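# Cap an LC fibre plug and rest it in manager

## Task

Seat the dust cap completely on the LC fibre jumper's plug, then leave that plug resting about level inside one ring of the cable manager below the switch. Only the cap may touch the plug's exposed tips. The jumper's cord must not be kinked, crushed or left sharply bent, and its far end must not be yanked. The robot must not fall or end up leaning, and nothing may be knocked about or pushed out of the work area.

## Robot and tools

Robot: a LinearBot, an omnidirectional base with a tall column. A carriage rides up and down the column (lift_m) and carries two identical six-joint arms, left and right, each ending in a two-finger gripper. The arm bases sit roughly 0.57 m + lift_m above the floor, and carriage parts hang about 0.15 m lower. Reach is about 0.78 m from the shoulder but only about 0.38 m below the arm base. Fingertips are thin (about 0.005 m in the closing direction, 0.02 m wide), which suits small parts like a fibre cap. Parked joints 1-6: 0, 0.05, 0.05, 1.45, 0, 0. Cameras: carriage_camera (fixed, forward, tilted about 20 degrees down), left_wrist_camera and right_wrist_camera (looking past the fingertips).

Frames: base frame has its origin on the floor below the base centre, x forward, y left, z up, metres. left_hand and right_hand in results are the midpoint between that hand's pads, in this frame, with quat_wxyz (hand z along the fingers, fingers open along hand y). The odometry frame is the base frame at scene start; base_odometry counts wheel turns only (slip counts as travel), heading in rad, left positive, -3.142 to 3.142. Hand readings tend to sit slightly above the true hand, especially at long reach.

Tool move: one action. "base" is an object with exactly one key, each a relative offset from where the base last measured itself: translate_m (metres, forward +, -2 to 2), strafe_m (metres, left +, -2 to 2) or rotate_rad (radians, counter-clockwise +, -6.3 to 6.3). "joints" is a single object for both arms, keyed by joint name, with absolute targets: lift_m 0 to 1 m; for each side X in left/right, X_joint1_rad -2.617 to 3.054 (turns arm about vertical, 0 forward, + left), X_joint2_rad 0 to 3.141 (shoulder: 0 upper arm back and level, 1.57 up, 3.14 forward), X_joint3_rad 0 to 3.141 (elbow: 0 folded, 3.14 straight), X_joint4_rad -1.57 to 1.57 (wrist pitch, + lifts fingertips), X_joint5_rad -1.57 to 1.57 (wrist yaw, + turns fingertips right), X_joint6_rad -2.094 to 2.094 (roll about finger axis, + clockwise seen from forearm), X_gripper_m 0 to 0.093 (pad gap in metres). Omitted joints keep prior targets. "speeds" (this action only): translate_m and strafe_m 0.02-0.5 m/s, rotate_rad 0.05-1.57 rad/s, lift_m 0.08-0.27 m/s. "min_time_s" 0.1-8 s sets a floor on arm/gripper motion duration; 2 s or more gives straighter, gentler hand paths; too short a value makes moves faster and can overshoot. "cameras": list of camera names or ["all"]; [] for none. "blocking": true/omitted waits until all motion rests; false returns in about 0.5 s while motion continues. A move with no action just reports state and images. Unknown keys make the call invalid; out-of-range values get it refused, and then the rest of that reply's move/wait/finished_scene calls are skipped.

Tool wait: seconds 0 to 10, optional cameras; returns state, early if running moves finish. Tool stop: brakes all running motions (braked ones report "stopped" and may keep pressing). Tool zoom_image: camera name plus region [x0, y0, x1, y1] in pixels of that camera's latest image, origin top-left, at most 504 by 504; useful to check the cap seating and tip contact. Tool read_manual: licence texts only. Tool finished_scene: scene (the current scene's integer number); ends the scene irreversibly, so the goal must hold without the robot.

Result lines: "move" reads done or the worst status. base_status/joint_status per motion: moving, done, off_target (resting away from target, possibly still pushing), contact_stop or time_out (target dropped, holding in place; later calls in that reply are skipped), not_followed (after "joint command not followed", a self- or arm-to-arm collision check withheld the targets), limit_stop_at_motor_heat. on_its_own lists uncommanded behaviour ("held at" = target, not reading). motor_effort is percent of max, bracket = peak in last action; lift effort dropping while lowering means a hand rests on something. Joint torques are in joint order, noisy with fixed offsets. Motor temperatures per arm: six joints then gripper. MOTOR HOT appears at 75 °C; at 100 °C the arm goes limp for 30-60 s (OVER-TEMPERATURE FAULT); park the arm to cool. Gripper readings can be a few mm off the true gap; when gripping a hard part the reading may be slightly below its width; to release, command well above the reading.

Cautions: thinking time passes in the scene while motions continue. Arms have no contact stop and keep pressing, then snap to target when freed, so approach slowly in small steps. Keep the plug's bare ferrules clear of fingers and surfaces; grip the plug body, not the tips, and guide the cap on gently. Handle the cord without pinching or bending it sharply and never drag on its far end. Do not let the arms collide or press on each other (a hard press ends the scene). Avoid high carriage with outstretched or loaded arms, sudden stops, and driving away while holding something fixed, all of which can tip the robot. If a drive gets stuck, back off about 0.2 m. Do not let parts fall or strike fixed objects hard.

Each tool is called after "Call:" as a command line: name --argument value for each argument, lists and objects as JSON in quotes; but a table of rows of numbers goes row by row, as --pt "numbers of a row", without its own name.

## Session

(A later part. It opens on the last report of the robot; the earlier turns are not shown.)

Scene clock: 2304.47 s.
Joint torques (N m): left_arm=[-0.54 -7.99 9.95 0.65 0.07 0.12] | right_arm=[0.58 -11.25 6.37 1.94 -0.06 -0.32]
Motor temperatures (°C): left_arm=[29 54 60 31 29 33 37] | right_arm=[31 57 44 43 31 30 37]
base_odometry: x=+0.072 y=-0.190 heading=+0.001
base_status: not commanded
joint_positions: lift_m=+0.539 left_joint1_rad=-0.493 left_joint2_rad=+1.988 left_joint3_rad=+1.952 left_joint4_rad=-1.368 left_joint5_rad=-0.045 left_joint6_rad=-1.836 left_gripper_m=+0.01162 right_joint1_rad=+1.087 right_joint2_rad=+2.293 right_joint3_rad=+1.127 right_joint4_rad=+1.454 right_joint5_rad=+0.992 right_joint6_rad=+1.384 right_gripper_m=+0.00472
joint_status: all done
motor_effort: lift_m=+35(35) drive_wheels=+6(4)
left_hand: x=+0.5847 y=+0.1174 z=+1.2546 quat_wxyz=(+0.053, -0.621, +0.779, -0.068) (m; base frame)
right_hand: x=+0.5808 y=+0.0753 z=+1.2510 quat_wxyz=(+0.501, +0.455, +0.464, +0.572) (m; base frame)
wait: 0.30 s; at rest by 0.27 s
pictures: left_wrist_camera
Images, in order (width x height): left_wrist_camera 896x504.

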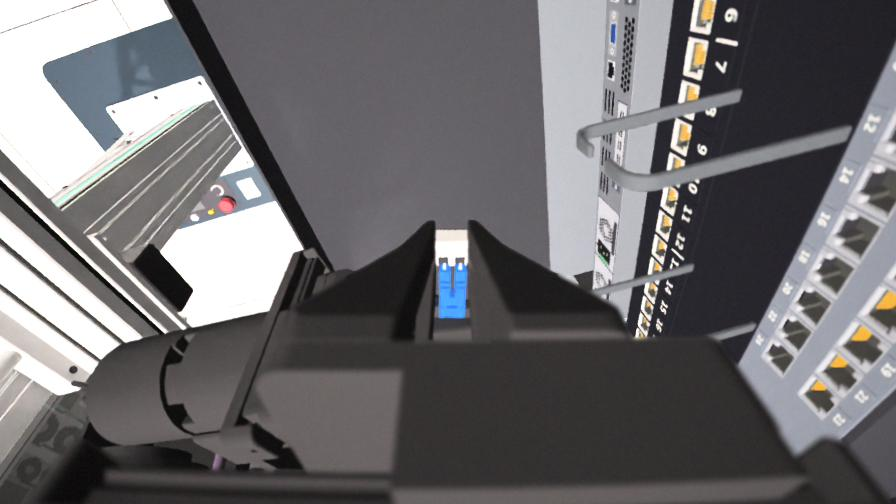

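Call:
move --joints '{"left_joint1_rad": -0.507, "left_joint4_rad": -1.3505}' --min_time_s 0.8

Call:
wait --seconds 0.3 --cameras '["left_wrist_camera", "carriage_camera"]'

Call:
zoom_image --camera "left_wrist_camera" --region '[420, 225, 480, 305]'

Call:
zoom_image --camera "carriage_camera" --region '[360, 280, 420, 320]'

Scene clock: 2311.93 s.
Joint torques (N m): left_arm=[-0.62 -7.97 9.94 0.66 0.06 0.12] | right_arm=[0.57 -11.28 6.37 1.94 -0.06 -0.32]
Motor temperatures (°C): left_arm=[29 54 60 31 29 33 37] | right_arm=[31 57 44 43 31 30 37]
move: done
base_odometry: x=+0.072 y=-0.190 heading=+0.001
base_status: not commanded
joint_positions: lift_m=+0.539 left_joint1_rad=-0.499 left_joint2_rad=+1.988 left_joint3_rad=+1.952 left_joint4_rad=-1.365 left_joint5_rad=-0.045 left_joint6_rad=-1.836 left_gripper_m=+0.01162 right_joint1_rad=+1.087 right_joint2_rad=+2.293 right_joint3_rad=+1.127 right_joint4_rad=+1.454 right_joint5_rad=+0.992 right_joint6_rad=+1.384 right_gripper_m=+0.00472
joint_status: all done
motor_effort: lift_m=+35(35) drive_wheels=+0(5)
left_hand: x=+0.5843 y=+0.1147 z=+1.2547 quat_wxyz=(+0.054, -0.619, +0.781, -0.069) (m; base frame)
right_hand: x=+0.5808 y=+0.0753 z=+1.2510 quat_wxyz=(+0.501, +0.455, +0.464, +0.572) (m; base frame)
pictures: none

Scene clock: 2312.23 s.
Joint torques (N m): left_arm=[-0.61 -7.99 9.92 0.66 0.07 0.12] | right_arm=[0.58 -11.28 6.37 1.94 -0.06 -0.32]
Motor temperatures (°C): left_arm=[29 54 60 31 29 33 37] | right_arm=[31 57 44 43 31 30 37]
base_odometry: x=+0.072 y=-0.190 heading=+0.001
base_status: not commanded
joint_positions: lift_m=+0.539 left_joint1_rad=-0.499 left_joint2_rad=+1.988 left_joint3_rad=+1.952 left_joint4_rad=-1.365 left_joint5_rad=-0.045 left_joint6_rad=-1.836 left_gripper_m=+0.01162 right_joint1_rad=+1.087 right_joint2_rad=+2.293 right_joint3_rad=+1.127 right_joint4_rad=+1.454 right_joint5_rad=+0.992 right_joint6_rad=+1.384 right_gripper_m=+0.00472
joint_status: all done
motor_effort: lift_m=+35(35) drive_wheels=+0(5)
left_hand: x=+0.5843 y=+0.1147 z=+1.2547 quat_wxyz=(+0.054, -0.619, +0.781, -0.069) (m; base frame)
right_hand: x=+0.5808 y=+0.0753 z=+1.2510 quat_wxyz=(+0.501, +0.455, +0.464, +0.572) (m; base frame)
wait: 0.30 s; at rest by 0.27 s
pictures: carriage_camera, left_wrist_camera
Images, in order (width x height): carriage_camera 896x504, left_wrist_camera 896x504.

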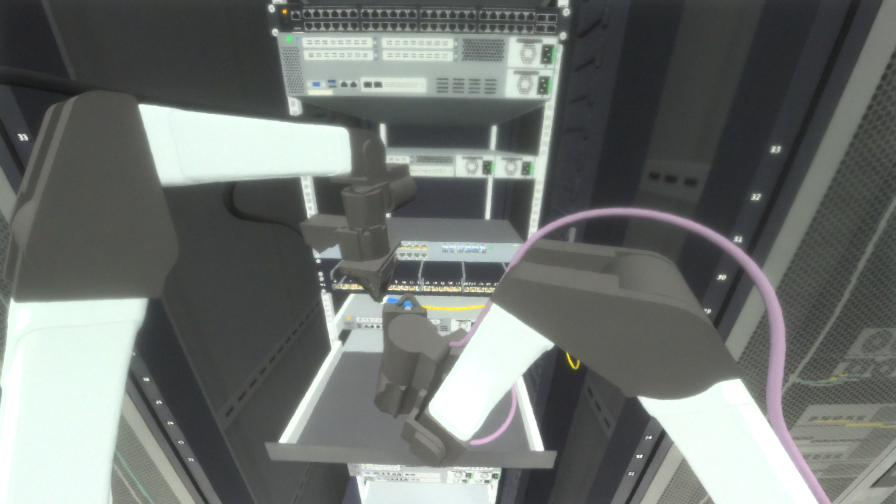

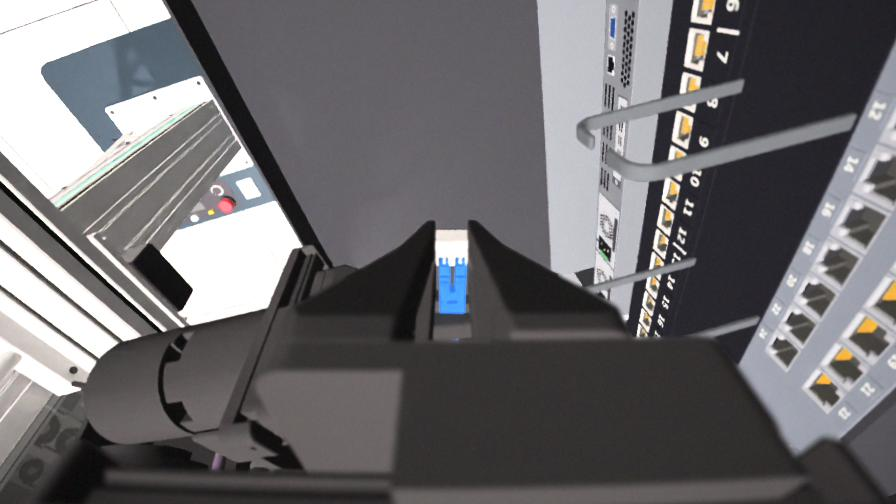

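Scaled by 6.300 from the camera's 896x504 image, which has a finer 1280x720 frame.

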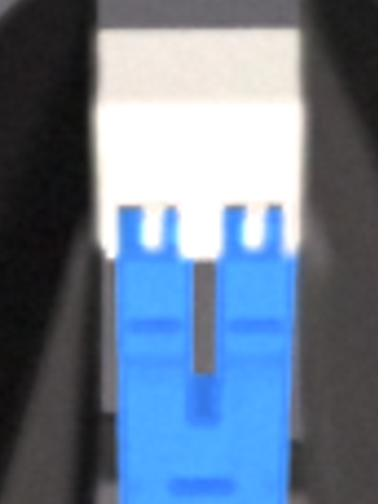

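Scaled by 8.400 from the camera's 896x504 image, which has a finer 1280x720 frame.

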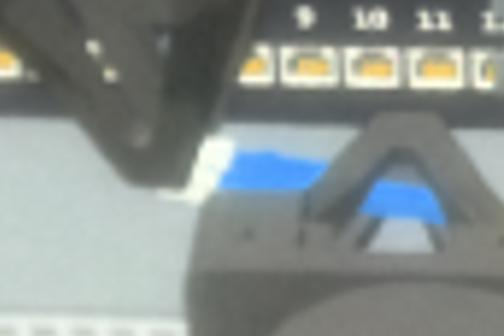

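Call:
move --joints '{"left_joint1_rad": -0.514, "left_joint4_rad": -1.3475}' --min_time_s 0.8

Call:
wait --seconds 0.3 --cameras '["left_wrist_camera", "carriage_camera"]'

Call:
zoom_image --camera "left_wrist_camera" --region '[420, 225, 480, 305]'

Call:
zoom_image --camera "carriage_camera" --region '[360, 280, 420, 320]'

Scene clock: 2324.83 s.
Joint torques (N m): left_arm=[-0.73 -7.98 9.94 0.68 0.07 0.12] | right_arm=[0.57 -11.26 6.38 1.95 -0.07 -0.31]
Motor temperatures (°C): left_arm=[29 54 60 31 29 33 37] | right_arm=[31 57 44 43 31 30 37]
move: done
base_odometry: x=+0.072 y=-0.190 heading=+0.001
base_status: not commanded
joint_positions: lift_m=+0.539 left_joint1_rad=-0.505 left_joint2_rad=+1.988 left_joint3_rad=+1.952 left_joint4_rad=-1.362 left_joint5_rad=-0.045 left_joint6_rad=-1.836 left_gripper_m=+0.01162 right_joint1_rad=+1.087 right_joint2_rad=+2.293 right_joint3_rad=+1.127 right_joint4_rad=+1.454 right_joint5_rad=+0.993 right_joint6_rad=+1.384 right_gripper_m=+0.00472
joint_status: all done
motor_effort: lift_m=+35(35) drive_wheels=+2(5)
left_hand: x=+0.5837 y=+0.1124 z=+1.2548 quat_wxyz=(+0.054, -0.617, +0.782, -0.071) (m; base frame)
right_hand: x=+0.5808 y=+0.0751 z=+1.2509 quat_wxyz=(+0.501, +0.455, +0.464, +0.571) (m; base frame)
pictures: none

Scene clock: 2325.13 s.
Joint torques (N m): left_arm=[-0.7 -8.01 9.95 0.67 0.07 0.12] | right_arm=[0.58 -11.29 6.37 1.94 -0.07 -0.32]
Motor temperatures (°C): left_arm=[29 54 60 31 29 33 37] | right_arm=[31 57 44 43 31 30 37]
base_odometry: x=+0.072 y=-0.190 heading=+0.001
base_status: not commanded
joint_positions: lift_m=+0.539 left_joint1_rad=-0.505 left_joint2_rad=+1.988 left_joint3_rad=+1.952 left_joint4_rad=-1.362 left_joint5_rad=-0.045 left_joint6_rad=-1.836 left_gripper_m=+0.01162 right_joint1_rad=+1.087 right_joint2_rad=+2.293 right_joint3_rad=+1.127 right_joint4_rad=+1.454 right_joint5_rad=+0.993 right_joint6_rad=+1.384 right_gripper_m=+0.00472
joint_status: all done
motor_effort: lift_m=+35(35) drive_wheels=+3(5)
left_hand: x=+0.5837 y=+0.1124 z=+1.2548 quat_wxyz=(+0.054, -0.617, +0.782, -0.071) (m; base frame)
right_hand: x=+0.5808 y=+0.0751 z=+1.2509 quat_wxyz=(+0.501, +0.455, +0.464, +0.571) (m; base frame)
wait: 0.30 s; at rest by 0.27 s
pictures: carriage_camera, left_wrist_camera
Images, in order (width x height): carriage_camera 896x504, left_wrist_camera 896x504.

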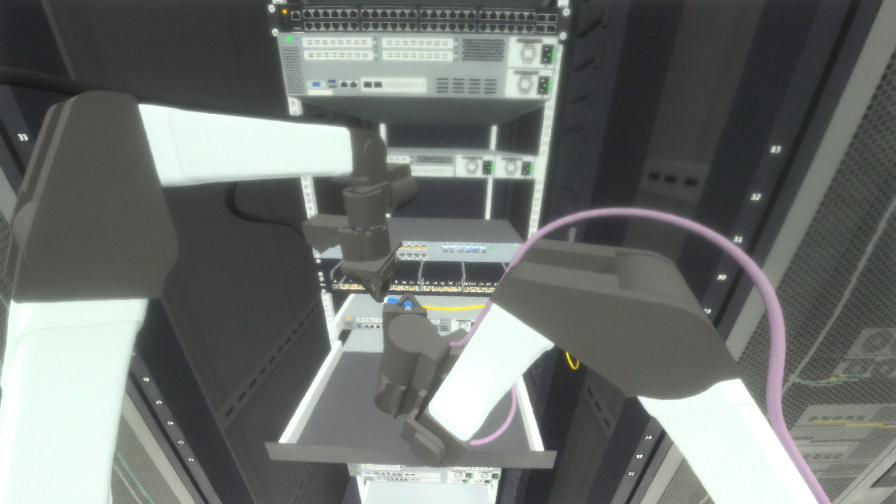

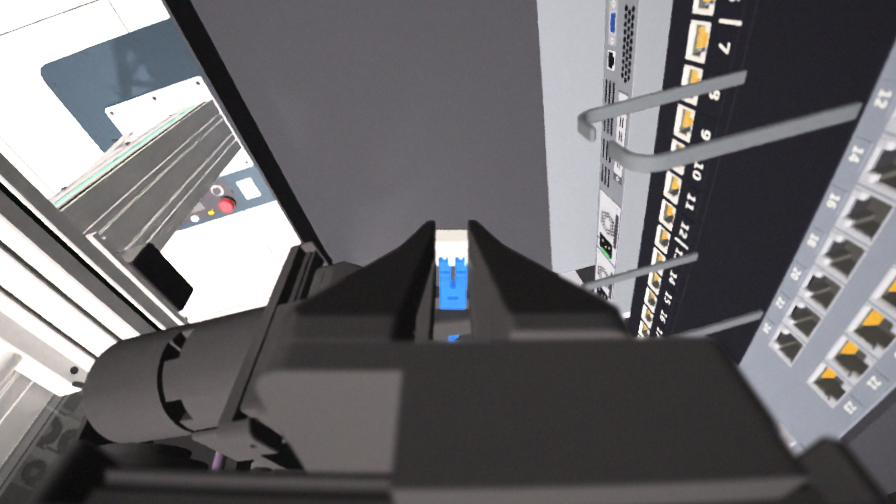

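Scaled by 6.300 from the camera's 896x504 image, which has a finer 1280x720 frame.

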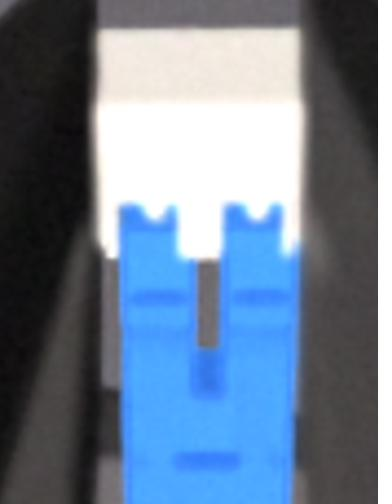

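Scaled by 8.400 from the camera's 896x504 image, which has a finer 1280x720 frame.

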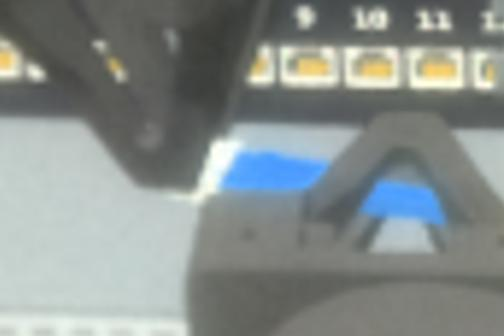

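Call:
move --joints '{"left_joint1_rad": -0.521, "left_joint4_rad": -1.343}' --min_time_s 0.8

Call:
wait --seconds 0.3 --cameras '["left_wrist_camera", "carriage_camera"]'

Call:
zoom_image --camera "left_wrist_camera" --region '[420, 225, 480, 305]'

Call:
zoom_image --camera "carriage_camera" --region '[360, 280, 420, 320]'

Scene clock: 2334.70 s.
Joint torques (N m): left_arm=[-1.01 -8.02 9.95 0.7 0.07 0.12] | right_arm=[0.58 -11.28 6.35 1.93 -0.13 -0.32]
Motor temperatures (°C): left_arm=[29 54 60 31 29 33 37] | right_arm=[31 57 44 43 31 30 37]
move: done
base_odometry: x=+0.072 y=-0.190 heading=+0.001
base_status: not commanded
joint_positions: lift_m=+0.539 left_joint1_rad=-0.508 left_joint2_rad=+1.988 left_joint3_rad=+1.952 left_joint4_rad=-1.359 left_joint5_rad=-0.045 left_joint6_rad=-1.836 left_gripper_m=+0.01162 right_joint1_rad=+1.087 right_joint2_rad=+2.293 right_joint3_rad=+1.127 right_joint4_rad=+1.455 right_joint5_rad=+0.999 right_joint6_rad=+1.384 right_gripper_m=+0.00472
joint_status: all done
motor_effort: lift_m=+35(35) drive_wheels=+2(6)
left_hand: x=+0.5836 y=+0.1107 z=+1.2550 quat_wxyz=(+0.054, -0.615, +0.783, -0.072) (m; base frame)
right_hand: x=+0.5809 y=+0.0741 z=+1.2508 quat_wxyz=(+0.502, +0.457, +0.463, +0.570) (m; base frame)
pictures: none

Scene clock: 2335.00 s.
Joint torques (N m): left_arm=[-1.03 -7.99 9.95 0.69 0.06 0.12] | right_arm=[0.57 -11.26 6.35 1.93 -0.13 -0.32]
Motor temperatures (°C): left_arm=[29 54 60 31 29 33 37] | right_arm=[31 57 44 43 31 30 37]
base_odometry: x=+0.072 y=-0.190 heading=+0.001
base_status: not commanded
joint_positions: lift_m=+0.539 left_joint1_rad=-0.508 left_joint2_rad=+1.988 left_joint3_rad=+1.952 left_joint4_rad=-1.359 left_joint5_rad=-0.045 left_joint6_rad=-1.836 left_gripper_m=+0.01162 right_joint1_rad=+1.087 right_joint2_rad=+2.293 right_joint3_rad=+1.127 right_joint4_rad=+1.455 right_joint5_rad=+0.999 right_joint6_rad=+1.384 right_gripper_m=+0.00472
joint_status: all done
motor_effort: lift_m=+35(35) drive_wheels=+4(6)
left_hand: x=+0.5836 y=+0.1107 z=+1.2550 quat_wxyz=(+0.054, -0.615, +0.783, -0.072) (m; base frame)
right_hand: x=+0.5809 y=+0.0741 z=+1.2508 quat_wxyz=(+0.502, +0.457, +0.463, +0.570) (m; base frame)
wait: 0.30 s; at rest by 0.27 s
pictures: carriage_camera, left_wrist_camera
Images, in order (width x height): carriage_camera 896x504, left_wrist_camera 896x504.

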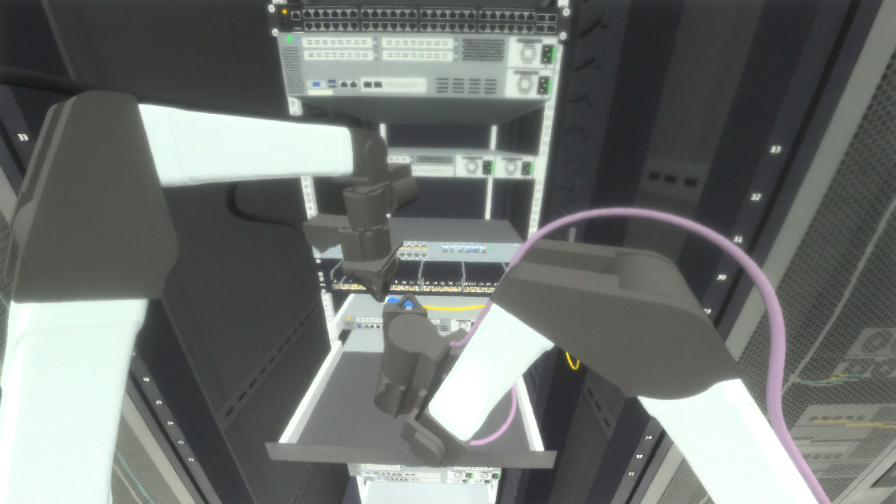

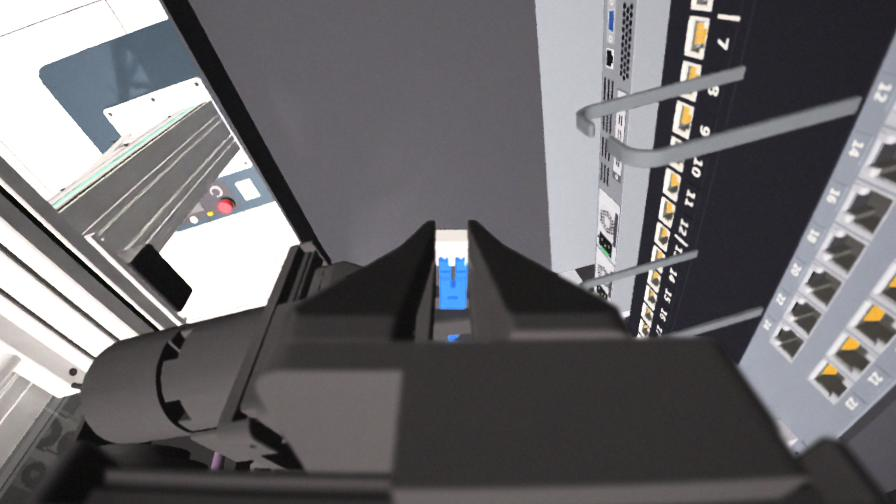

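Scaled by 6.300 from the camera's 896x504 image, which has a finer 1280x720 frame.

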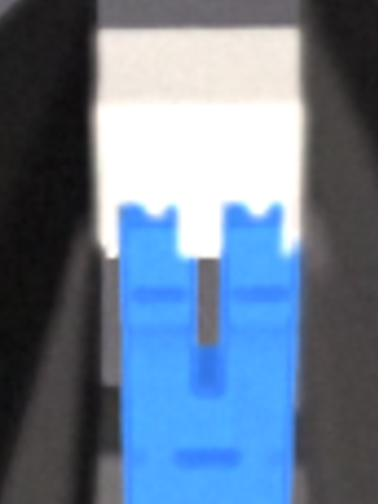

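Scaled by 8.400 from the camera's 896x504 image, which has a finer 1280x720 frame.

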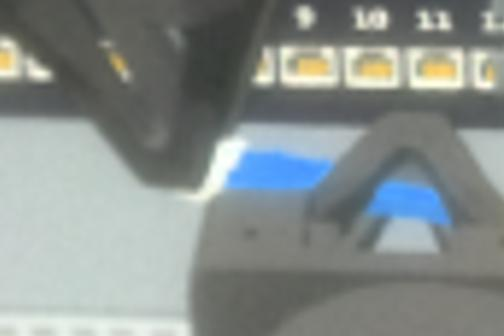

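Call:
move --joints '{"left_joint1_rad": -0.531, "left_joint4_rad": -1.340}' --min_time_s 0.8

Call:
wait --seconds 0.3 --cameras '["left_wrist_camera", "carriage_camera"]'

Call:
zoom_image --camera "left_wrist_camera" --region '[420, 225, 480, 305]'

Call:
zoom_image --camera "carriage_camera" --region '[360, 280, 420, 320]'

Scene clock: 2358.00 s.
Joint torques (N m): left_arm=[-1.39 -7.99 9.96 0.69 0.1 0.13] | right_arm=[0.58 -11.26 6.38 1.88 -0.23 -0.31]
Motor temperatures (°C): left_arm=[29 54 60 31 29 33 37] | right_arm=[31 57 44 43 31 30 37]
move: done
base_odometry: x=+0.072 y=-0.190 heading=+0.001
base_status: not commanded
joint_positions: lift_m=+0.539 left_joint1_rad=-0.514 left_joint2_rad=+1.988 left_joint3_rad=+1.952 left_joint4_rad=-1.355 left_joint5_rad=-0.048 left_joint6_rad=-1.836 left_gripper_m=+0.01162 right_joint1_rad=+1.087 right_joint2_rad=+2.293 right_joint3_rad=+1.127 right_joint4_rad=+1.457 right_joint5_rad=+1.008 right_joint6_rad=+1.384 right_gripper_m=+0.00472
joint_status: all done
motor_effort: lift_m=+35(35) drive_wheels=+3(5)
left_hand: x=+0.5837 y=+0.1087 z=+1.2552 quat_wxyz=(+0.057, -0.613, +0.785, -0.073) (m; base frame)
right_hand: x=+0.5810 y=+0.0725 z=+1.2509 quat_wxyz=(+0.503, +0.460, +0.460, +0.568) (m; base frame)
pictures: none

Scene clock: 2358.30 s.
Joint torques (N m): left_arm=[-1.37 -8.03 9.94 0.69 0.1 0.13] | right_arm=[0.58 -11.26 6.37 1.89 -0.23 -0.32]
Motor temperatures (°C): left_arm=[29 54 60 31 29 33 37] | right_arm=[31 57 44 43 31 30 37]
base_odometry: x=+0.072 y=-0.190 heading=+0.001
base_status: not commanded
joint_positions: lift_m=+0.539 left_joint1_rad=-0.514 left_joint2_rad=+1.988 left_joint3_rad=+1.952 left_joint4_rad=-1.355 left_joint5_rad=-0.048 left_joint6_rad=-1.836 left_gripper_m=+0.01162 right_joint1_rad=+1.087 right_joint2_rad=+2.293 right_joint3_rad=+1.127 right_joint4_rad=+1.457 right_joint5_rad=+1.008 right_joint6_rad=+1.384 right_gripper_m=+0.00472
joint_status: all done
motor_effort: lift_m=+35(35) drive_wheels=+1(5)
left_hand: x=+0.5837 y=+0.1087 z=+1.2552 quat_wxyz=(+0.057, -0.613, +0.785, -0.073) (m; base frame)
right_hand: x=+0.5810 y=+0.0725 z=+1.2509 quat_wxyz=(+0.503, +0.460, +0.460, +0.568) (m; base frame)
wait: 0.30 s; at rest by 0.27 s
pictures: carriage_camera, left_wrist_camera
Images, in order (width x height): carriage_camera 896x504, left_wrist_camera 896x504.

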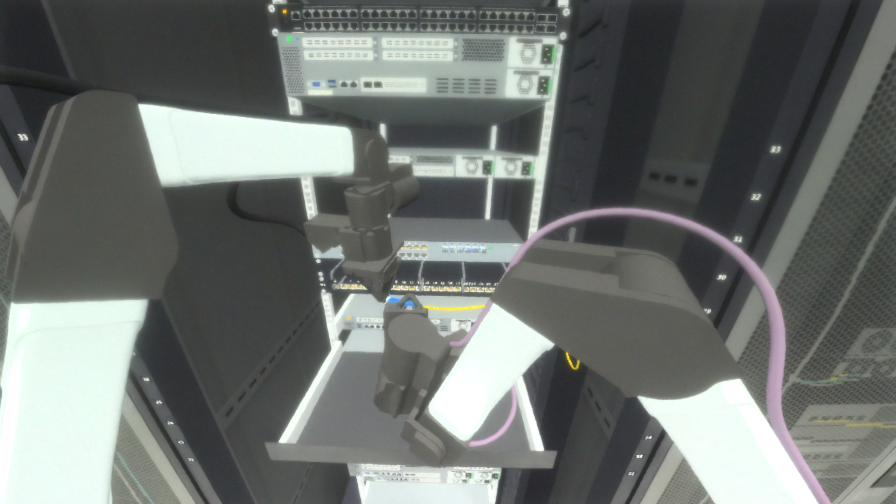

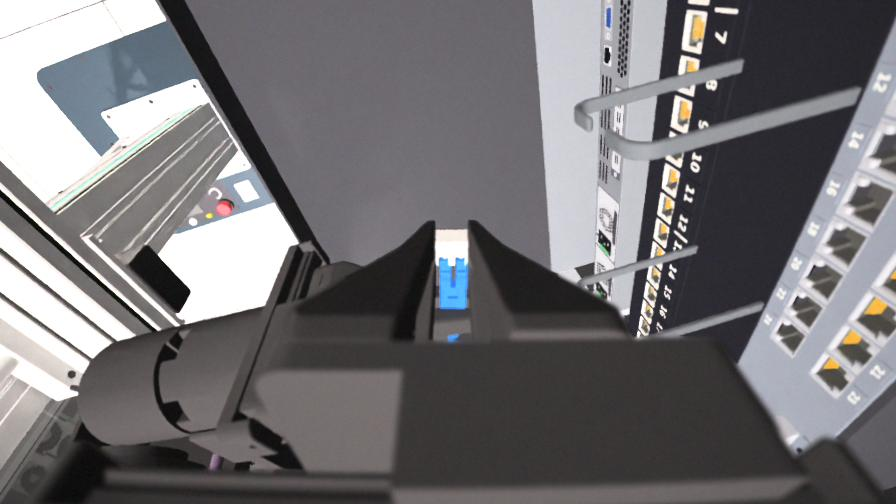

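Scaled by 6.300 from the camera's 896x504 image, which has a finer 1280x720 frame.

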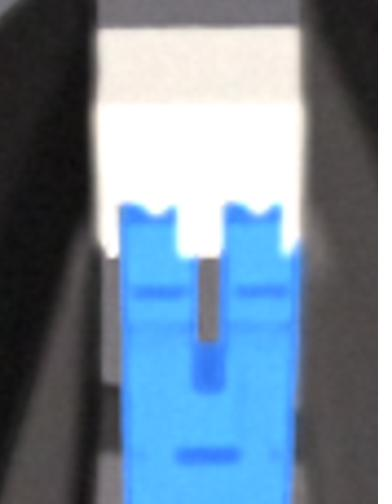

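Scaled by 8.400 from the camera's 896x504 image, which has a finer 1280x720 frame.

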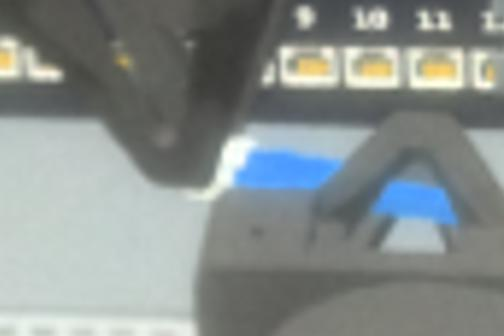

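Call:
move --joints '{"left_joint1_rad": -0.541, "right_joint5_rad": 0.975}' --min_time_s 1.0

Call:
wait --seconds 0.3 --cameras '["left_wrist_camera", "carriage_camera"]'

Call:
zoom_image --camera "left_wrist_camera" --region '[420, 225, 480, 305]'

Call:
zoom_image --camera "carriage_camera" --region '[360, 280, 420, 320]'

Scene clock: 2388.27 s.
Joint torques (N m): left_arm=[-1.68 -7.99 9.95 0.69 0.2 0.12] | right_arm=[0.57 -11.26 6.37 1.88 -0.51 -0.31]
Motor temperatures (°C): left_arm=[29 54 60 32 29 33 37] | right_arm=[31 57 44 43 31 30 37]
move: off_target
base_odometry: x=+0.072 y=-0.190 heading=+0.001
base_status: not commanded
joint_positions: lift_m=+0.539 left_joint1_rad=-0.519 left_joint2_rad=+1.988 left_joint3_rad=+1.952 left_joint4_rad=-1.355 left_joint5_rad=-0.060 left_joint6_rad=-1.836 left_gripper_m=+0.01162 right_joint1_rad=+1.087 right_joint2_rad=+2.293 right_joint3_rad=+1.127 right_joint4_rad=+1.458 right_joint5_rad=+1.008 right_joint6_rad=+1.384 right_gripper_m=+0.00472
joint_status: left_joint1_rad off_target (ended at -0.520, target -0.541); right_joint5_rad off_target (ended at +1.008, target +0.975)
motor_effort: lift_m=+35(35) drive_wheels=-1(5)
left_hand: x=+0.5836 y=+0.1084 z=+1.2553 quat_wxyz=(+0.062, -0.611, +0.786, -0.071) (m; base frame)
right_hand: x=+0.5810 y=+0.0725 z=+1.2509 quat_wxyz=(+0.503, +0.460, +0.460, +0.569) (m; base frame)
pictures: none

Scene clock: 2388.57 s.
Joint torques (N m): left_arm=[-1.69 -8.02 9.96 0.68 0.2 0.13] | right_arm=[0.58 -11.29 6.37 1.88 -0.51 -0.32]
Motor temperatures (°C): left_arm=[29 54 60 32 29 33 37] | right_arm=[31 57 44 43 31 30 37]
base_odometry: x=+0.072 y=-0.190 heading=+0.001
base_status: not commanded
joint_positions: lift_m=+0.539 left_joint1_rad=-0.519 left_joint2_rad=+1.988 left_joint3_rad=+1.952 left_joint4_rad=-1.355 left_joint5_rad=-0.060 left_joint6_rad=-1.836 left_gripper_m=+0.01162 right_joint1_rad=+1.087 right_joint2_rad=+2.293 right_joint3_rad=+1.127 right_joint4_rad=+1.458 right_joint5_rad=+1.008 right_joint6_rad=+1.384 right_gripper_m=+0.00472
joint_status: left_joint1_rad off_target (ended at -0.520, target -0.541); right_joint5_rad off_target (ended at +1.008, target +0.975)
motor_effort: lift_m=+35(35) drive_wheels=+4(5)
left_hand: x=+0.5836 y=+0.1084 z=+1.2553 quat_wxyz=(+0.062, -0.611, +0.786, -0.071) (m; base frame)
right_hand: x=+0.5810 y=+0.0725 z=+1.2509 quat_wxyz=(+0.503, +0.460, +0.460, +0.569) (m; base frame)
wait: 0.30 s; at rest by 0.27 s
pictures: carriage_camera, left_wrist_camera
Images, in order (width x height): carriage_camera 896x504, left_wrist_camera 896x504.

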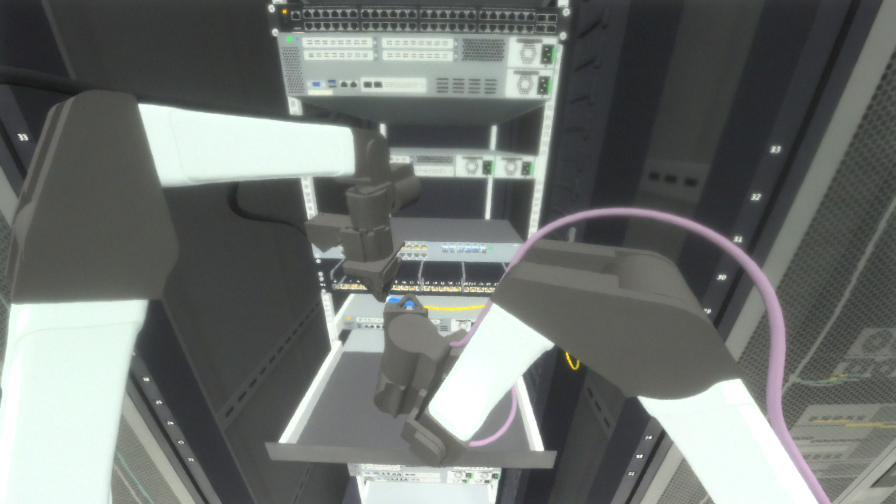

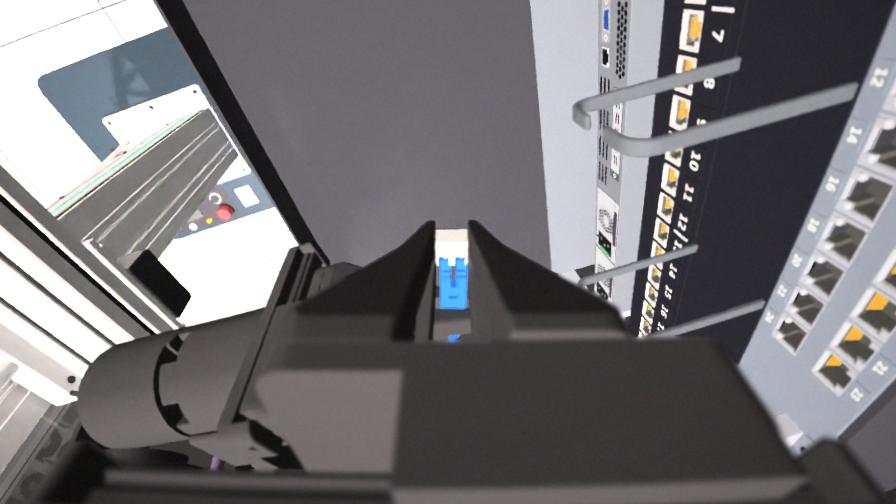

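Scaled by 6.300 from the camera's 896x504 image, which has a finer 1280x720 frame.

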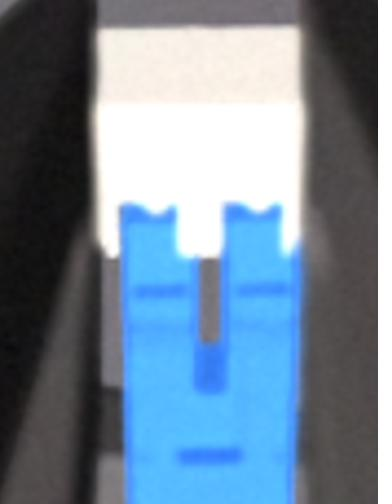

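Scaled by 8.400 from the camera's 896x504 image, which has a finer 1280x720 frame.

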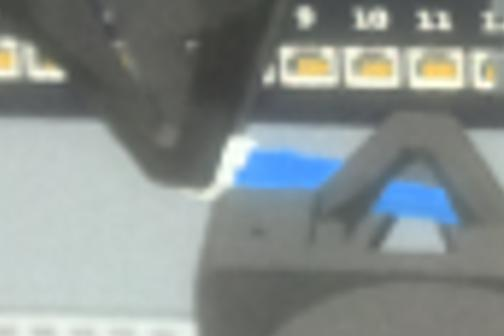

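Call:
move --joints '{"left_joint1_rad": -0.555, "left_joint5_rad": 0.034, "right_joint5_rad": 0.906, "right_joint1_rad": 1.112}' --min_time_s 1.5

Call:
wait --seconds 0.2 --cameras '["left_wrist_camera", "carriage_camera"]'

Call:
zoom_image --camera "left_wrist_camera" --region '[420, 225, 480, 305]'

Call:
zoom_image --camera "carriage_camera" --region '[360, 280, 420, 320]'

Scene clock: 2428.50 s.
Joint torques (N m): left_arm=[-2.45 -7.99 9.92 0.72 0.76 0.13] | right_arm=[2.19 -11.28 6.37 1.84 -1.03 -0.31]
Motor temperatures (°C): left_arm=[30 54 60 32 29 33 37] | right_arm=[31 57 44 43 32 30 37]
move: off_target
base_odometry: x=+0.072 y=-0.190 heading=+0.001
base_status: not commanded
joint_positions: lift_m=+0.539 left_joint1_rad=-0.524 left_joint2_rad=+1.988 left_joint3_rad=+1.952 left_joint4_rad=-1.359 left_joint5_rad=-0.054 left_joint6_rad=-1.836 left_gripper_m=+0.01162 right_joint1_rad=+1.090 right_joint2_rad=+2.293 right_joint3_rad=+1.127 right_joint4_rad=+1.461 right_joint5_rad=+0.988 right_joint6_rad=+1.383 right_gripper_m=+0.00472
joint_status: left_joint1_rad off_target (ended at -0.524, target -0.555); left_joint5_rad off_target (ended at -0.054, target +0.034); right_joint1_rad off_target (ended at +1.090, target +1.112); right_joint5_rad off_target (ended at +0.987, target +0.906)
motor_effort: lift_m=+35(35) drive_wheels=+1(5)
left_hand: x=+0.5814 y=+0.1063 z=+1.2550 quat_wxyz=(+0.058, -0.609, +0.788, -0.071) (m; base frame)
right_hand: x=+0.5793 y=+0.0768 z=+1.2524 quat_wxyz=(+0.499, +0.453, +0.463, +0.576) (m; base frame)
pictures: none

Scene clock: 2428.70 s.
Joint torques (N m): left_arm=[-2.44 -7.99 9.94 0.72 0.75 0.12] | right_arm=[2.18 -11.26 6.35 1.85 -1.03 -0.31]
Motor temperatures (°C): left_arm=[30 54 60 32 29 33 37] | right_arm=[31 57 44 43 32 30 37]
base_odometry: x=+0.072 y=-0.190 heading=+0.001
base_status: not commanded
joint_positions: lift_m=+0.539 left_joint1_rad=-0.524 left_joint2_rad=+1.988 left_joint3_rad=+1.952 left_joint4_rad=-1.359 left_joint5_rad=-0.054 left_joint6_rad=-1.836 left_gripper_m=+0.01162 right_joint1_rad=+1.090 right_joint2_rad=+2.293 right_joint3_rad=+1.127 right_joint4_rad=+1.461 right_joint5_rad=+0.988 right_joint6_rad=+1.383 right_gripper_m=+0.00472
joint_status: left_joint1_rad off_target (ended at -0.524, target -0.555); left_joint5_rad off_target (ended at -0.054, target +0.034); right_joint1_rad off_target (ended at +1.090, target +1.112); right_joint5_rad off_target (ended at +0.987, target +0.906)
motor_effort: lift_m=+35(35) drive_wheels=+2(5)
left_hand: x=+0.5814 y=+0.1063 z=+1.2550 quat_wxyz=(+0.058, -0.609, +0.788, -0.071) (m; base frame)
right_hand: x=+0.5793 y=+0.0768 z=+1.2524 quat_wxyz=(+0.499, +0.453, +0.463, +0.576) (m; base frame)
wait: 0.20 s; no rest
pictures: carriage_camera, left_wrist_camera
Images, in order (width x height): carriage_camera 896x504, left_wrist_camera 896x504.

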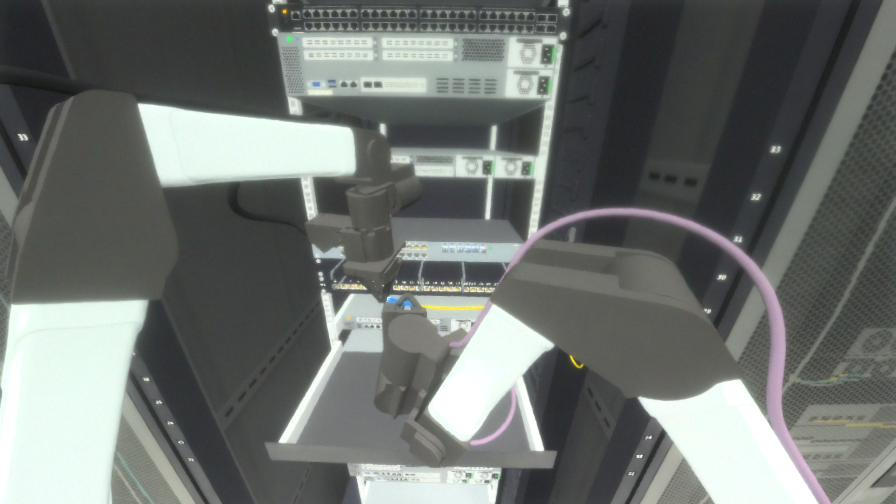

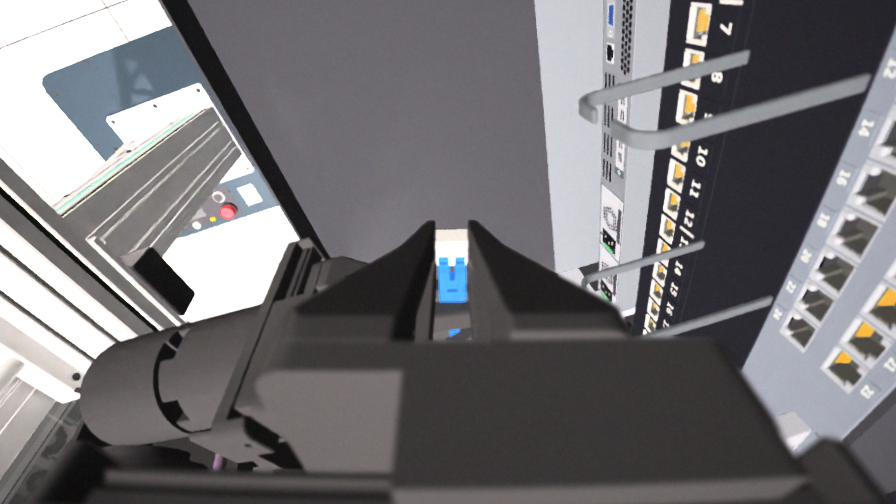

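Scaled by 6.300 from the camera's 896x504 image, which has a finer 1280x720 frame.

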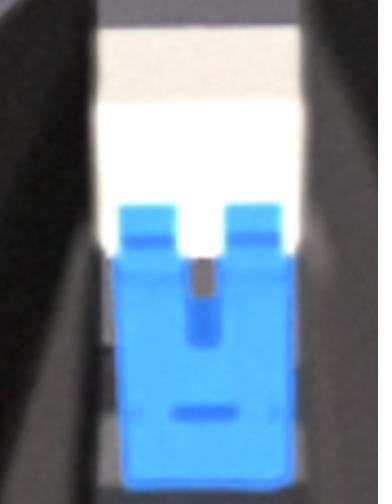

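Scaled by 8.400 from the camera's 896x504 image, which has a finer 1280x720 frame.

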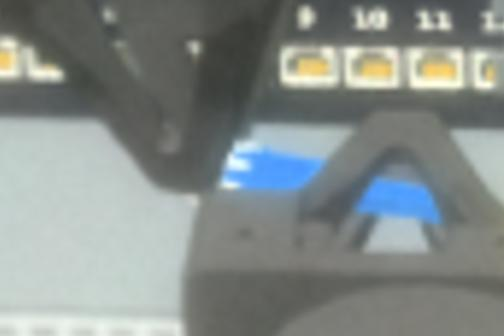

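Call:
wait --seconds 1.0 --cameras '["left_wrist_camera", "carriage_camera"]'

Call:
zoom_image --camera "left_wrist_camera" --region '[420, 225, 480, 305]'

Call:
zoom_image --camera "carriage_camera" --region '[360, 280, 420, 320]'

Scene clock: 2435.00 s.
Joint torques (N m): left_arm=[-2.43 -7.99 9.92 0.71 0.76 0.13] | right_arm=[2.18 -11.28 6.35 1.84 -1.02 -0.3]
Motor temperatures (°C): left_arm=[30 54 61 32 29 33 37] | right_arm=[31 57 44 43 32 30 37]
base_odometry: x=+0.072 y=-0.190 heading=+0.001
base_status: not commanded
joint_positions: lift_m=+0.539 left_joint1_rad=-0.524 left_joint2_rad=+1.988 left_joint3_rad=+1.952 left_joint4_rad=-1.359 left_joint5_rad=-0.054 left_joint6_rad=-1.836 left_gripper_m=+0.01162 right_joint1_rad=+1.090 right_joint2_rad=+2.293 right_joint3_rad=+1.127 right_joint4_rad=+1.461 right_joint5_rad=+0.988 right_joint6_rad=+1.383 right_gripper_m=+0.00472
joint_status: left_joint1_rad off_target (ended at -0.524, target -0.555); left_joint5_rad off_target (ended at -0.054, target +0.034); right_joint1_rad off_target (ended at +1.090, target +1.112); right_joint5_rad off_target (ended at +0.987, target +0.906)
motor_effort: lift_m=+35(35) drive_wheels=+2(5)
left_hand: x=+0.5814 y=+0.1063 z=+1.2550 quat_wxyz=(+0.058, -0.609, +0.788, -0.071) (m; base frame)
right_hand: x=+0.5793 y=+0.0768 z=+1.2524 quat_wxyz=(+0.499, +0.453, +0.463, +0.576) (m; base frame)
wait: 1.00 s; at rest from the start
pictures: carriage_camera, left_wrist_camera
Images, in order (width x height): carriage_camera 896x504, left_wrist_camera 896x504.

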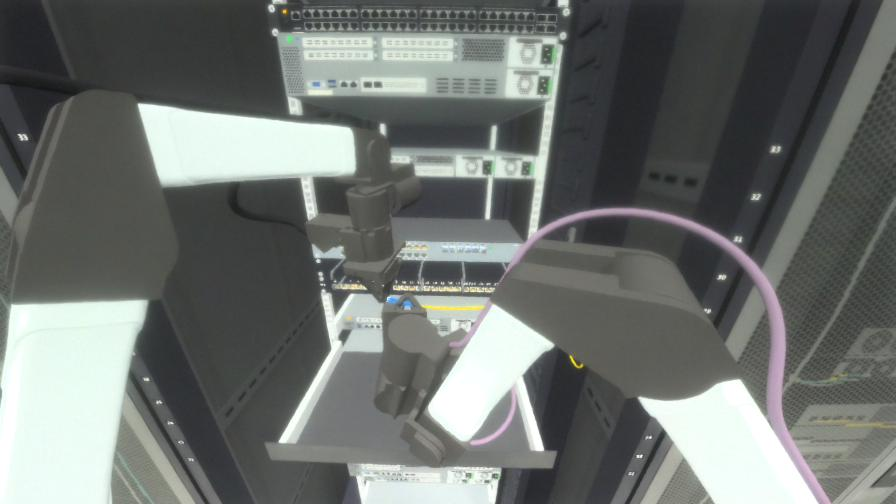

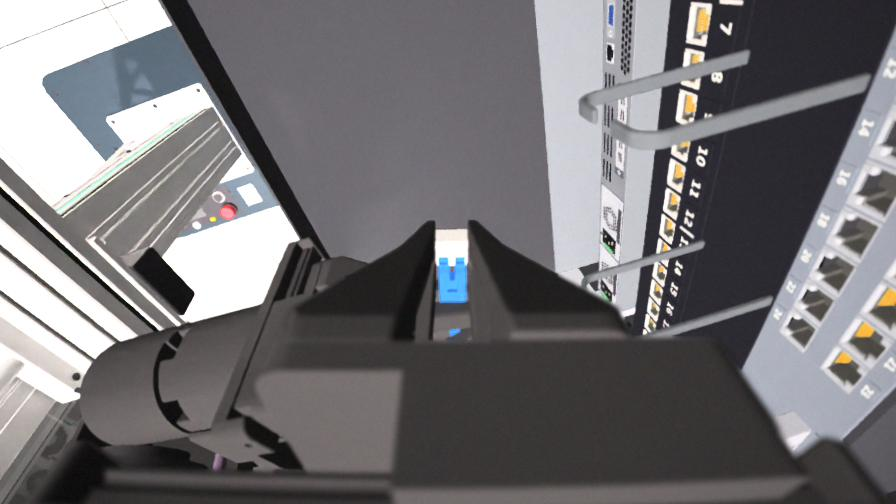

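Scaled by 6.300 from the camera's 896x504 image, which has a finer 1280x720 frame.

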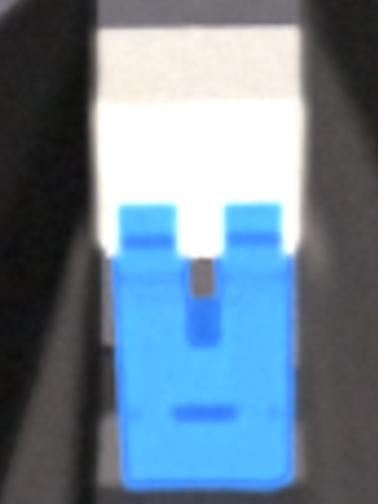

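Scaled by 8.400 from the camera's 896x504 image, which has a finer 1280x720 frame.

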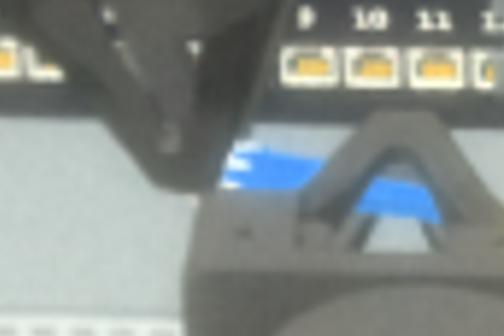

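Call:
move --joints '{"left_joint1_rad": -0.572, "left_joint5_rad": 0.084, "right_joint5_rad": 0.84, "right_joint1_rad": 1.13}' --min_time_s 1.5

Call:
wait --seconds 0.2 --cameras '["left_wrist_camera", "carriage_camera"]'

Call:
zoom_image --camera "left_wrist_camera" --region '[420, 225, 480, 305]'

Call:
zoom_image --camera "carriage_camera" --region '[360, 280, 420, 320]'

Scene clock: 2442.67 s.
Joint torques (N m): left_arm=[-3.82 -7.99 9.88 0.86 1.23 0.12] | right_arm=[3.29 -11.26 6.37 1.85 -1.63 -0.27]
Motor temperatures (°C): left_arm=[30 54 61 32 30 33 37] | right_arm=[31 57 44 44 32 30 37]
move: off_target
base_odometry: x=+0.072 y=-0.190 heading=+0.001
base_status: not commanded
joint_positions: lift_m=+0.539 left_joint1_rad=-0.524 left_joint2_rad=+1.988 left_joint3_rad=+1.952 left_joint4_rad=-1.375 left_joint5_rad=-0.056 left_joint6_rad=-1.836 left_gripper_m=+0.01162 right_joint1_rad=+1.097 right_joint2_rad=+2.293 right_joint3_rad=+1.127 right_joint4_rad=+1.461 right_joint5_rad=+0.979 right_joint6_rad=+1.380 right_gripper_m=+0.00472
joint_status: left_joint1_rad off_target (ended at -0.524, target -0.572); left_joint5_rad off_target (ended at -0.056, target +0.084); right_joint1_rad off_target (ended at +1.097, target +1.130); right_joint5_rad off_target (ended at +0.979, target +0.840)
motor_effort: lift_m=+35(35) drive_wheels=+0(7)
left_hand: x=+0.5780 y=+0.1085 z=+1.2544 quat_wxyz=(+0.056, -0.609, +0.788, -0.063) (m; base frame)
right_hand: x=+0.5765 y=+0.0808 z=+1.2528 quat_wxyz=(+0.496, +0.448, +0.467, +0.579) (m; base frame)
pictures: none

Scene clock: 2442.87 s.
Joint torques (N m): left_arm=[-3.82 -7.97 9.91 0.87 1.23 0.12] | right_arm=[3.28 -11.28 6.38 1.85 -1.64 -0.28]
Motor temperatures (°C): left_arm=[30 54 61 32 30 33 37] | right_arm=[31 57 44 44 32 30 37]
base_odometry: x=+0.072 y=-0.190 heading=+0.001
base_status: not commanded
joint_positions: lift_m=+0.539 left_joint1_rad=-0.524 left_joint2_rad=+1.988 left_joint3_rad=+1.952 left_joint4_rad=-1.375 left_joint5_rad=-0.056 left_joint6_rad=-1.836 left_gripper_m=+0.01162 right_joint1_rad=+1.097 right_joint2_rad=+2.293 right_joint3_rad=+1.127 right_joint4_rad=+1.461 right_joint5_rad=+0.979 right_joint6_rad=+1.380 right_gripper_m=+0.00472
joint_status: left_joint1_rad off_target (ended at -0.524, target -0.572); left_joint5_rad off_target (ended at -0.056, target +0.084); right_joint1_rad off_target (ended at +1.097, target +1.130); right_joint5_rad off_target (ended at +0.979, target +0.840)
motor_effort: lift_m=+35(35) drive_wheels=+1(7)
left_hand: x=+0.5780 y=+0.1085 z=+1.2544 quat_wxyz=(+0.056, -0.609, +0.788, -0.063) (m; base frame)
right_hand: x=+0.5765 y=+0.0808 z=+1.2528 quat_wxyz=(+0.496, +0.448, +0.467, +0.579) (m; base frame)
wait: 0.20 s; no rest
pictures: carriage_camera, left_wrist_camera
Images, in order (width x height): carriage_camera 896x504, left_wrist_camera 896x504.

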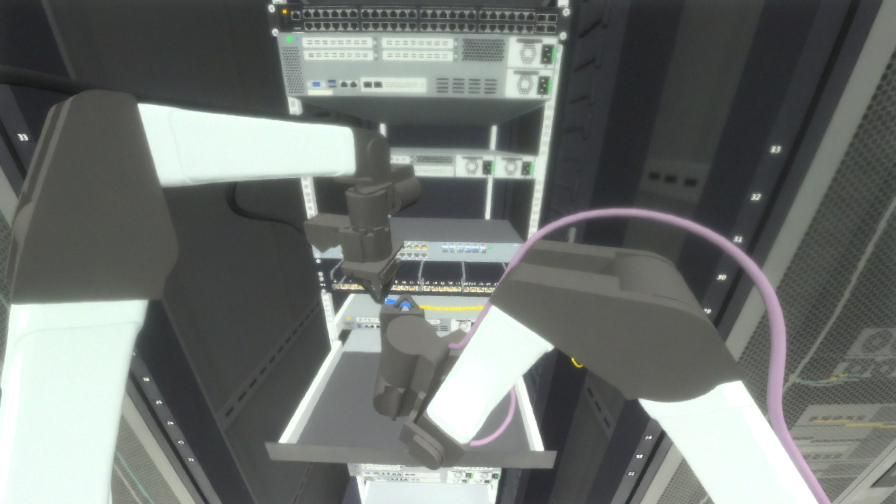

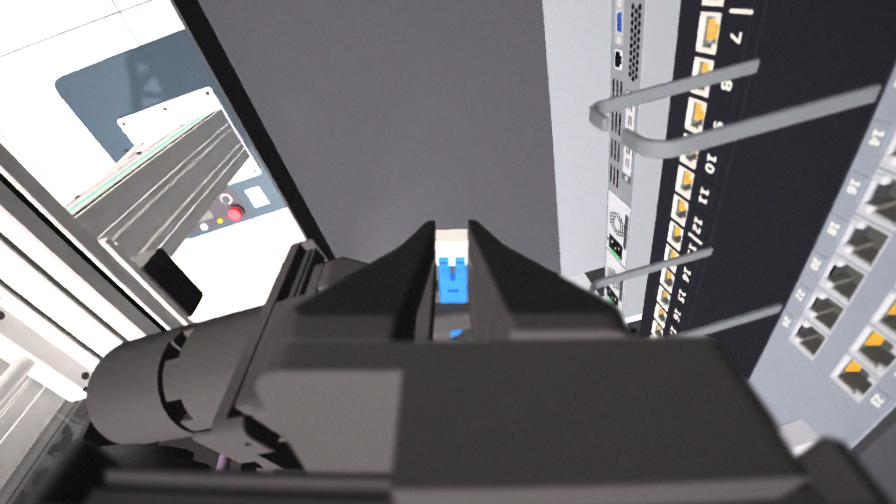

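Scaled by 6.300 from the camera's 896x504 image, which has a finer 1280x720 frame.

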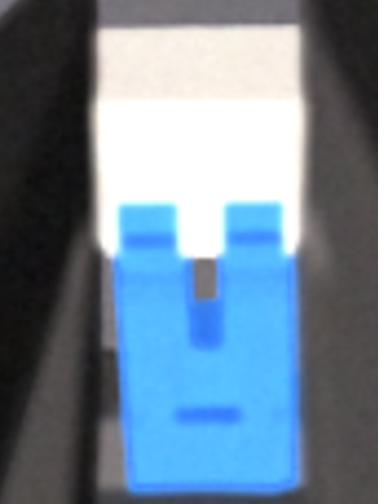

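Scaled by 8.400 from the camera's 896x504 image, which has a finer 1280x720 frame.

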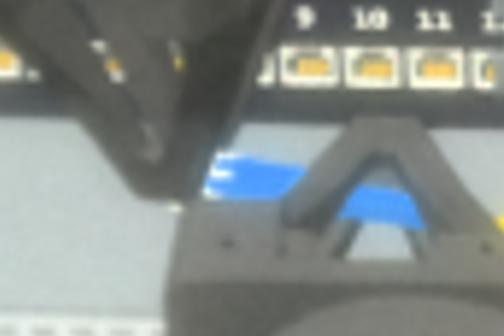

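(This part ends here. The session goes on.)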